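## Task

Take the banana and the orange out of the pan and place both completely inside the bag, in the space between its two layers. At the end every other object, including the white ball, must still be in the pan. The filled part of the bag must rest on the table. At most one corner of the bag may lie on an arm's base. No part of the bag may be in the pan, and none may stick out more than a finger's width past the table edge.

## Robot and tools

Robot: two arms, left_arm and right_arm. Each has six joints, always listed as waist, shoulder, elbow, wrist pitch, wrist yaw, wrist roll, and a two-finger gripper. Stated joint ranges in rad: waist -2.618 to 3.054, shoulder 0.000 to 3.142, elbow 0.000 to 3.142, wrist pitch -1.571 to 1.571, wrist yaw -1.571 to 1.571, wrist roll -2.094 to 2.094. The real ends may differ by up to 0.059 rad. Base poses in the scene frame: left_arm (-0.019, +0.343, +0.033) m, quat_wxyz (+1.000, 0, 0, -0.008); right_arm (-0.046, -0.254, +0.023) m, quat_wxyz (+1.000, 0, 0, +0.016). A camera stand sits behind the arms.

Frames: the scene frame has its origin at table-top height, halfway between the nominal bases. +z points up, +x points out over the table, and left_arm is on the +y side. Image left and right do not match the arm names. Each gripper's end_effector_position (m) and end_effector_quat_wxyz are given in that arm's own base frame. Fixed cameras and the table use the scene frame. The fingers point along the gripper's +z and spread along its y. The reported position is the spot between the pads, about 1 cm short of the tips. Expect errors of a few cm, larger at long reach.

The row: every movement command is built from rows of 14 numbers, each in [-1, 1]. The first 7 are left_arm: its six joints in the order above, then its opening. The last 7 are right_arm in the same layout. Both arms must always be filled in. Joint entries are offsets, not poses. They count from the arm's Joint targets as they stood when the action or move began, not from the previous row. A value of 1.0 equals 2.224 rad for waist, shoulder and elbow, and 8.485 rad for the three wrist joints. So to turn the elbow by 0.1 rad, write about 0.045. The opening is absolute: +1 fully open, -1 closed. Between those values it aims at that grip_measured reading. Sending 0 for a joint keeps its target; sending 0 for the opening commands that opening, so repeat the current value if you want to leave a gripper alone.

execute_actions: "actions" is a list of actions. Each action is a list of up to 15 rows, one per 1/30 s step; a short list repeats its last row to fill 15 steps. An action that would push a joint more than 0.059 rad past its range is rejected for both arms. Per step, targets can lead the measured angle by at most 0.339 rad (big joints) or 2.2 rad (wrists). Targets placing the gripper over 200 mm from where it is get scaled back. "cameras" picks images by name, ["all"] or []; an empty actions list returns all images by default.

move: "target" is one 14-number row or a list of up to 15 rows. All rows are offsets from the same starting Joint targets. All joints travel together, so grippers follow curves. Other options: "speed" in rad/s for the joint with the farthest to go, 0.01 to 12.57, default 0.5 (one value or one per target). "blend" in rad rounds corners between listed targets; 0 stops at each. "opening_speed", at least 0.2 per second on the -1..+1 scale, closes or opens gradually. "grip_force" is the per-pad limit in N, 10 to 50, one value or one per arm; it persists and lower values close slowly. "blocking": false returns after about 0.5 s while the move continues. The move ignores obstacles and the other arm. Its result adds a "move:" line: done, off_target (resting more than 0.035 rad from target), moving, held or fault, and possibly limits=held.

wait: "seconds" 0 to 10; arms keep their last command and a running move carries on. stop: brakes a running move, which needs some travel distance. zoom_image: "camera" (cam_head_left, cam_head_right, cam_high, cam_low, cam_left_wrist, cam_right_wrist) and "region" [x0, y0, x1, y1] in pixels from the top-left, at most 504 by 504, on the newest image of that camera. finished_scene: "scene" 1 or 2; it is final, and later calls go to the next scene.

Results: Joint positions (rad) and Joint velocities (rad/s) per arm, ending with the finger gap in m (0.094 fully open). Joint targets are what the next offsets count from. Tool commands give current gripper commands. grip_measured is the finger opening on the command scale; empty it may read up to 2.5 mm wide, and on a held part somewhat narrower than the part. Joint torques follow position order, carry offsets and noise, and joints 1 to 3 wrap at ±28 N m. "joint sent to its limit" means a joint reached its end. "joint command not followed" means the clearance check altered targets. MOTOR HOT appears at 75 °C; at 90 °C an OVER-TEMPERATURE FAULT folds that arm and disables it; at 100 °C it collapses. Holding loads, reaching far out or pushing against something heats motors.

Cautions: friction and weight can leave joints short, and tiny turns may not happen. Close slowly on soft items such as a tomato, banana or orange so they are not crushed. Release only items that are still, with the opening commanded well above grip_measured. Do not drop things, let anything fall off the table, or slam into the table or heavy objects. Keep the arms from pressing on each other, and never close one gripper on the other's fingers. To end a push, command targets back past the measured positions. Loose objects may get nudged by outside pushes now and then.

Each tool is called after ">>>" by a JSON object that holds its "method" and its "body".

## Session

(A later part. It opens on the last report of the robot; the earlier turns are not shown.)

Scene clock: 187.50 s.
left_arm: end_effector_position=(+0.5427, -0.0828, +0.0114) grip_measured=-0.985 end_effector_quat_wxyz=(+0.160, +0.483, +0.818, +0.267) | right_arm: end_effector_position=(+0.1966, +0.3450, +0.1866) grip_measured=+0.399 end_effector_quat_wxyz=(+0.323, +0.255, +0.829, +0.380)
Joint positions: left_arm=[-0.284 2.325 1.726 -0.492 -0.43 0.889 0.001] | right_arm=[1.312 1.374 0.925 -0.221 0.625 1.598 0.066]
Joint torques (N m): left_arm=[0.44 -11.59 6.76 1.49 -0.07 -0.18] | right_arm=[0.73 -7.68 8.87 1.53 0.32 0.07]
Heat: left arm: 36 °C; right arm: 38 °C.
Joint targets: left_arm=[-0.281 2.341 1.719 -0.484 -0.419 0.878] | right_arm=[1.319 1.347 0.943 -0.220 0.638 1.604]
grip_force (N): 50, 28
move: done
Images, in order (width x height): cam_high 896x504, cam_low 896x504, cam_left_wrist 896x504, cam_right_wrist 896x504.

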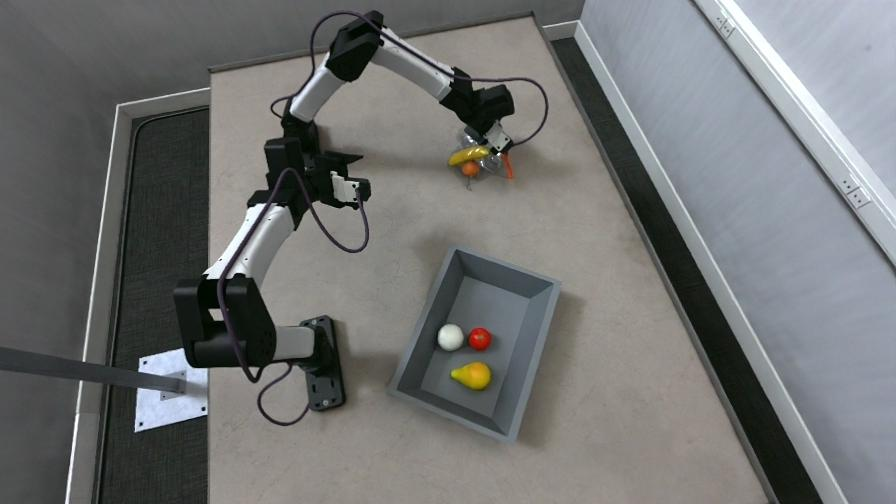

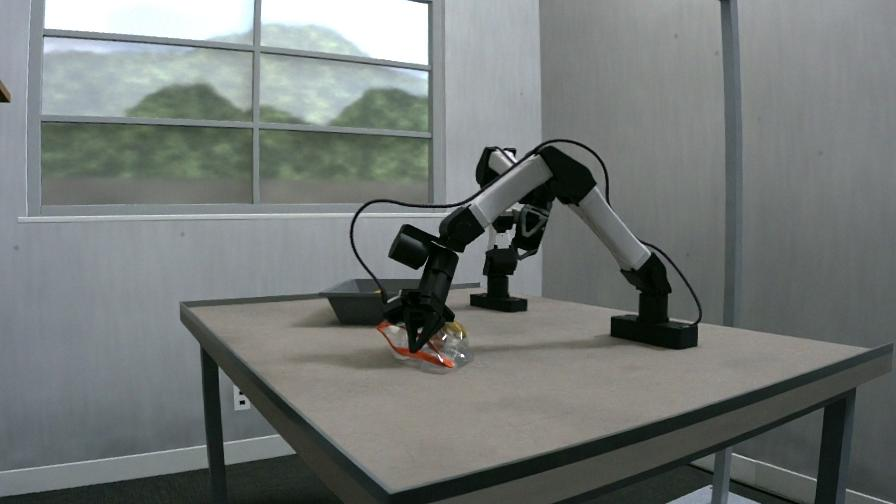

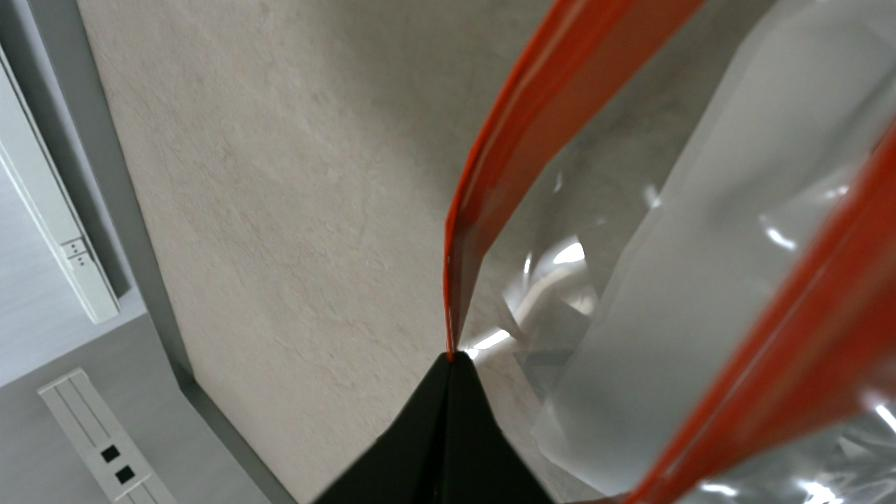

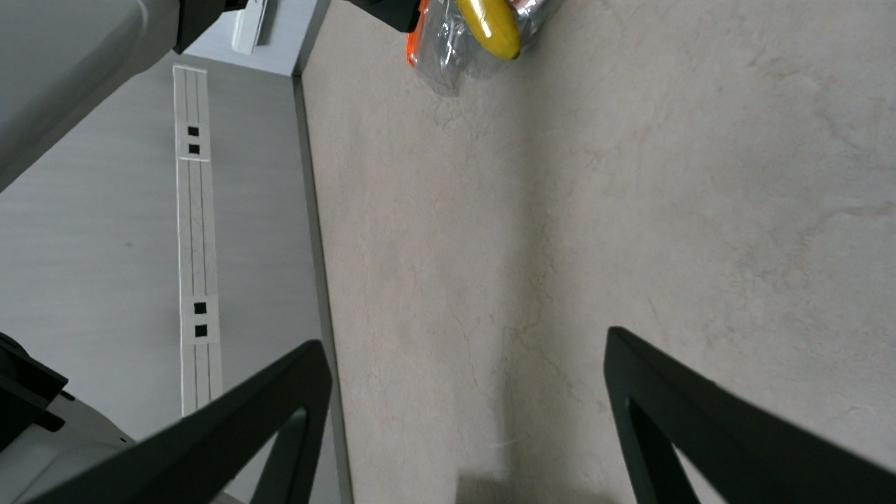

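>>> {"method": "move", "body": {"target": [0.0405,0.0867,0.1586,-0.0188,0,0,-1,0,0,0,0,0,0,0.4], "speed": 0.25, "cameras": ["cam_high","cam_low","cam_left_wrist","cam_right_wrist"]}}

>>> {"method": "zoom_image", "body": {"camera": "cam_high", "region": [400, 60, 600, 240]}}

>>> {"method": "zoom_image", "body": {"camera": "cam_low", "region": [320, 190, 560, 380]}}

Scene clock: 190.20 s.
left_arm: end_effector_position=(+0.5893, -0.0422, +0.0087) grip_measured=-0.985 end_effector_quat_wxyz=(+0.148, +0.446, +0.839, +0.274) | right_arm: end_effector_position=(+0.1966, +0.3450, +0.1866) grip_measured=+0.399 end_effector_quat_wxyz=(+0.323, +0.255, +0.829, +0.380)
Joint positions: left_arm=[-0.195 2.509 2.048 -0.63 -0.43 0.889 0.001] | right_arm=[1.312 1.374 0.925 -0.221 0.625 1.598 0.066]
Joint torques (N m): left_arm=[0.58 -12.18 9.99 1.27 -0.07 -0.17] | right_arm=[0.72 -7.69 8.88 1.53 0.31 0.07]
Heat: left arm: 36 °C; right arm: 38 °C.
Joint targets: left_arm=[-0.190 2.534 2.072 -0.643 -0.419 0.878] | right_arm=[1.319 1.347 0.943 -0.220 0.638 1.604]
grip_force (N): 50, 28
move: done
Images, in order (width x height): cam_high 896x504, cam_low 896x504, cam_left_wrist 896x504, cam_right_wrist 896x504.

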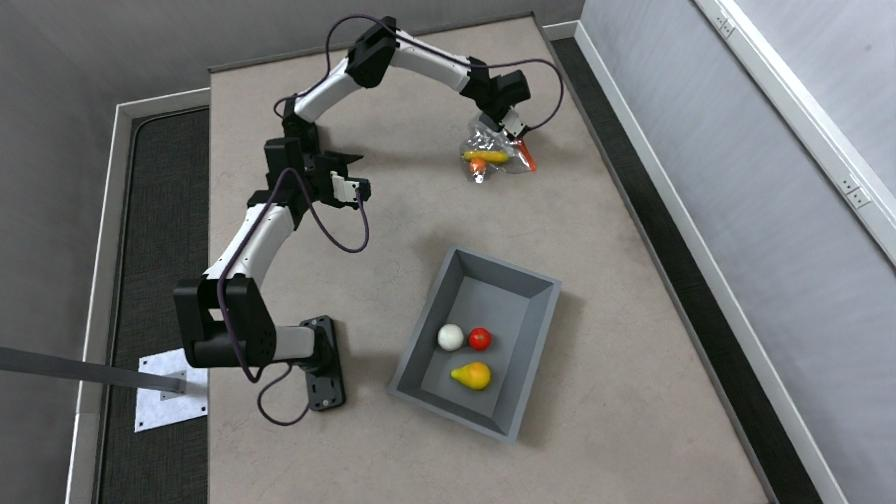

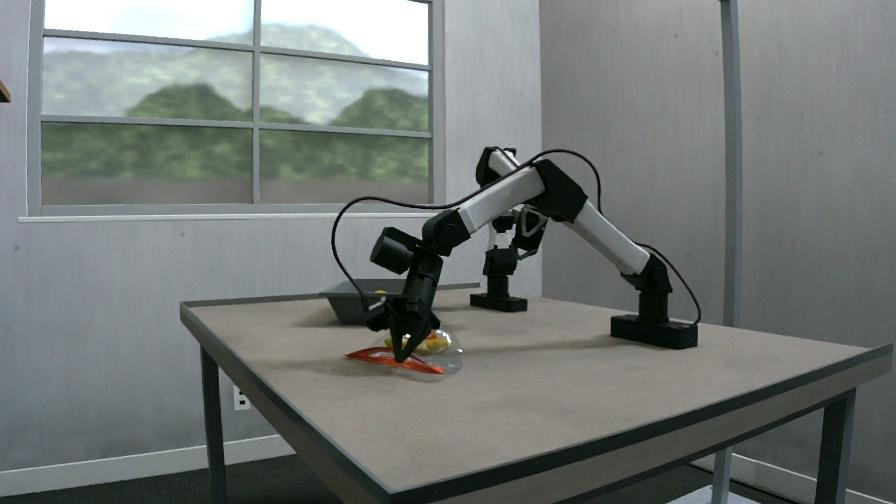

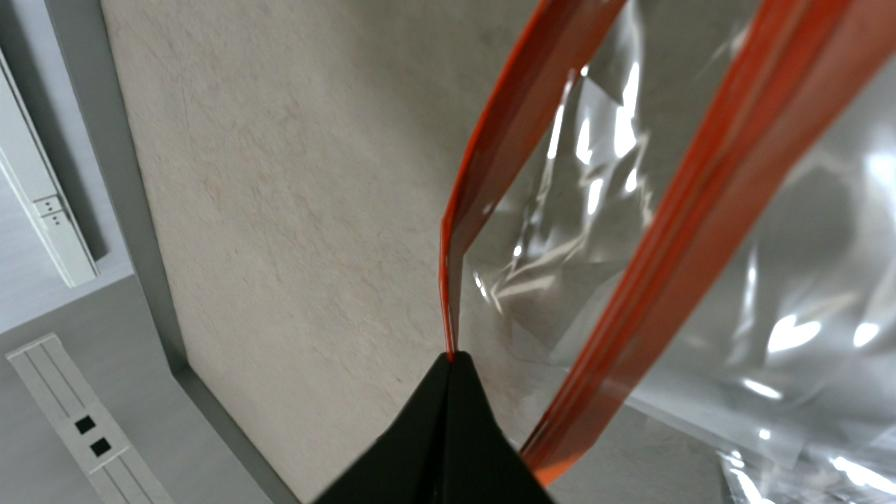

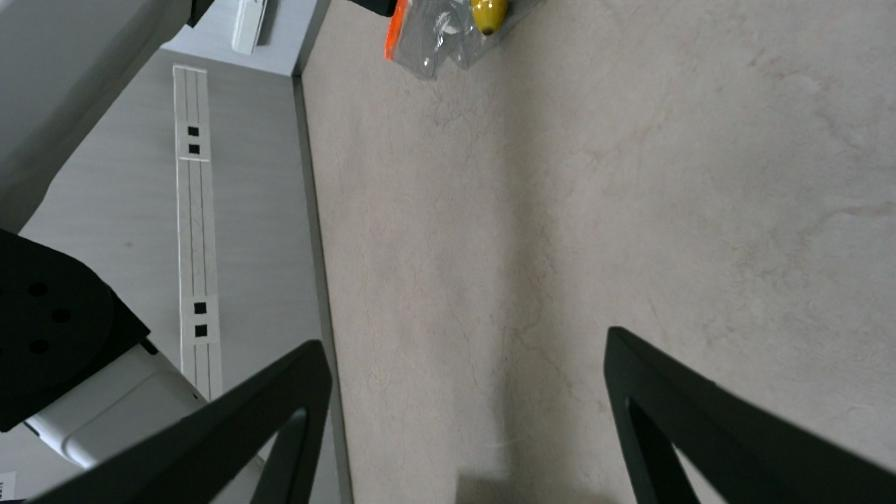

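Scaled by 2.520 from the camera's 896x504 image, which has a finer 1280x720 frame.

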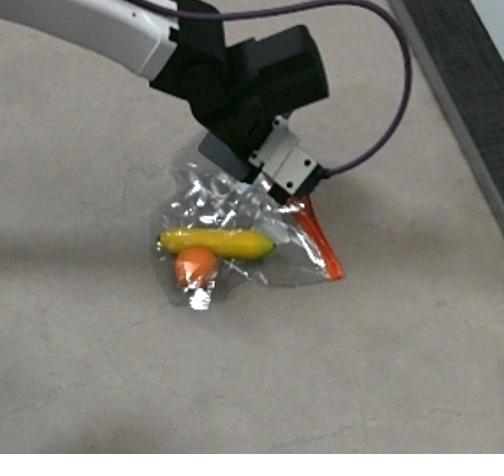

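Scaled by 2.100 from the camera's 896x504 image, which has a finer 1280x720 frame.

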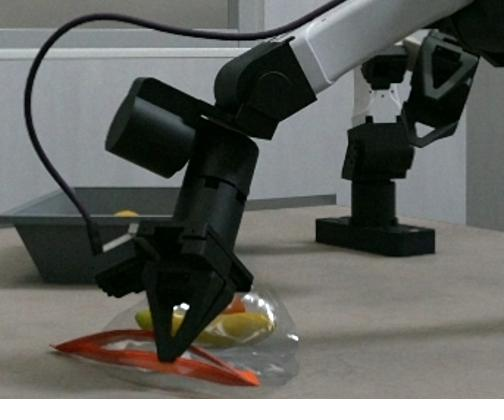

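>>> {"method": "move", "body": {"target": [[0,0,0,0,0,0,-0.5,0,0,0,0,0,0,0.4],[0,-0.1551,-0.07,-0.0223,0,0,-0.5,0,0,0,0,0,0,0.4]], "speed": [0.3,0.3], "opening_speed": 0.5, "cameras": ["cam_high","cam_low","cam_left_wrist"]}}

>>> {"method": "zoom_image", "body": {"camera": "cam_high", "region": [400, 60, 600, 240]}}

>>> {"method": "zoom_image", "body": {"camera": "cam_low", "region": [320, 190, 560, 380]}}

Scene clock: 193.70 s.
left_arm: end_effector_position=(+0.5384, -0.0322, +0.1031) grip_measured=-0.502 end_effector_quat_wxyz=(+0.139, +0.449, +0.840, +0.271) | right_arm: end_effector_position=(+0.1966, +0.3450, +0.1866) grip_measured=+0.399 end_effector_quat_wxyz=(+0.323, +0.255, +0.829, +0.380)
Joint positions: left_arm=[-0.195 2.219 1.927 -0.818 -0.43 0.889 0.023] | right_arm=[1.312 1.374 0.925 -0.221 0.625 1.598 0.066]
Joint torques (N m): left_arm=[0.53 -14.72 6.74 1.18 -0.07 -0.18] | right_arm=[0.72 -7.69 8.87 1.53 0.31 0.07]
Heat: left arm: 36 °C; right arm: 38 °C.
Joint targets: left_arm=[-0.190 2.189 1.916 -0.832 -0.419 0.878] | right_arm=[1.319 1.347 0.943 -0.220 0.638 1.604]
grip_force (N): 50, 28
move: done
Images, in order (width x height): cam_high 896x504, cam_low 896x504, cam_left_wrist 896x504.

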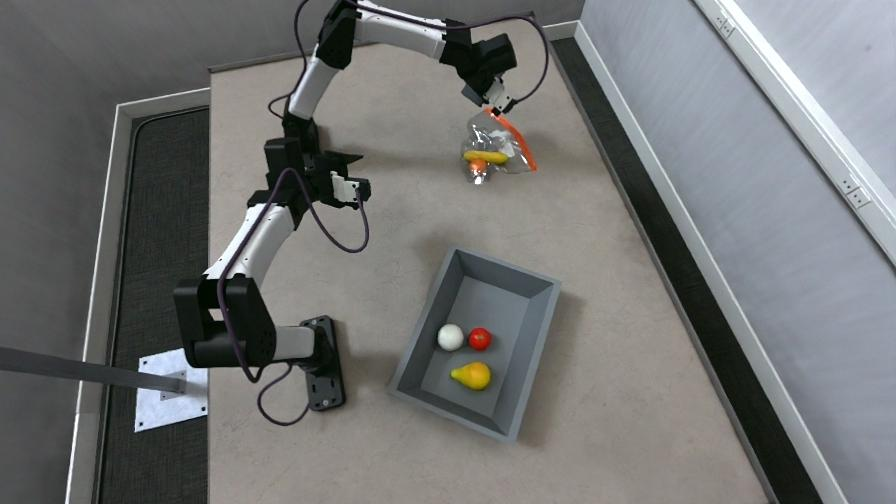

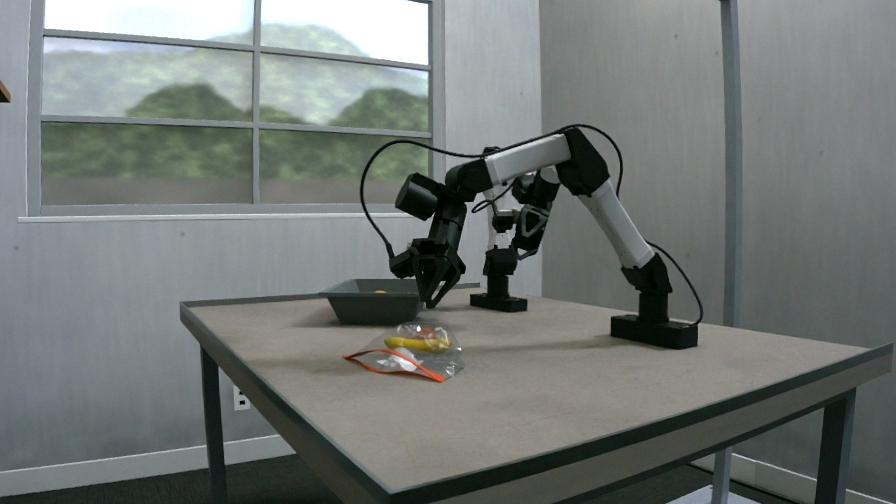

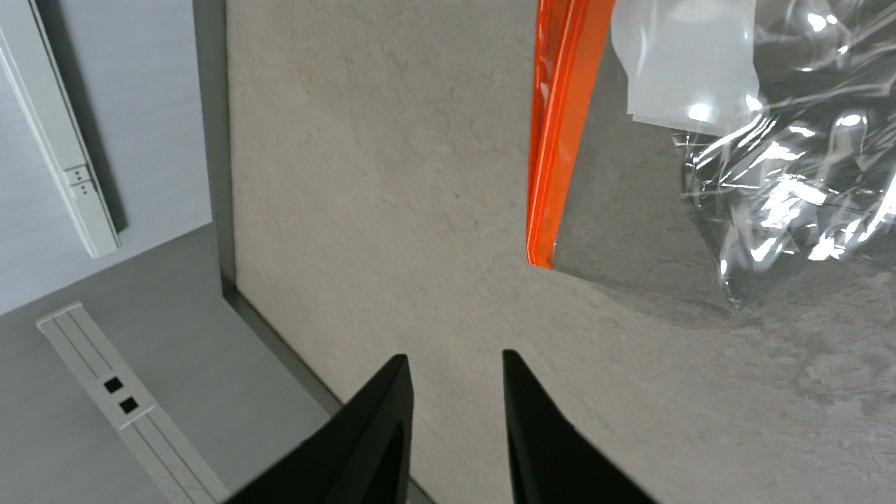

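Scaled by 2.520 from the camera's 896x504 image, which has a finer 1280x720 frame.

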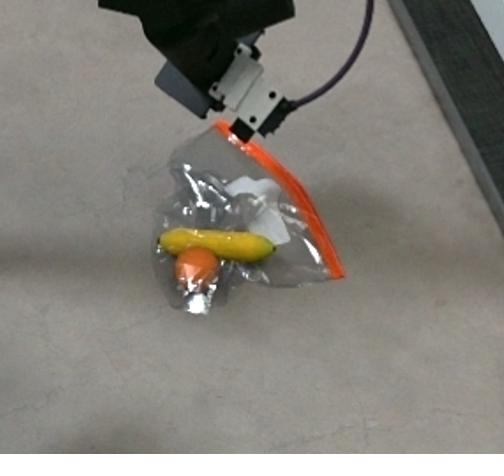

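Scaled by 2.100 from the camera's 896x504 image, which has a finer 1280x720 frame.

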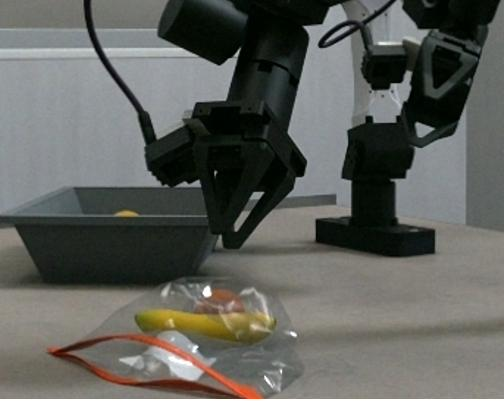

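>>> {"method": "finished_scene", "body": {"scene": 2}}

The scene is finished: the task was done.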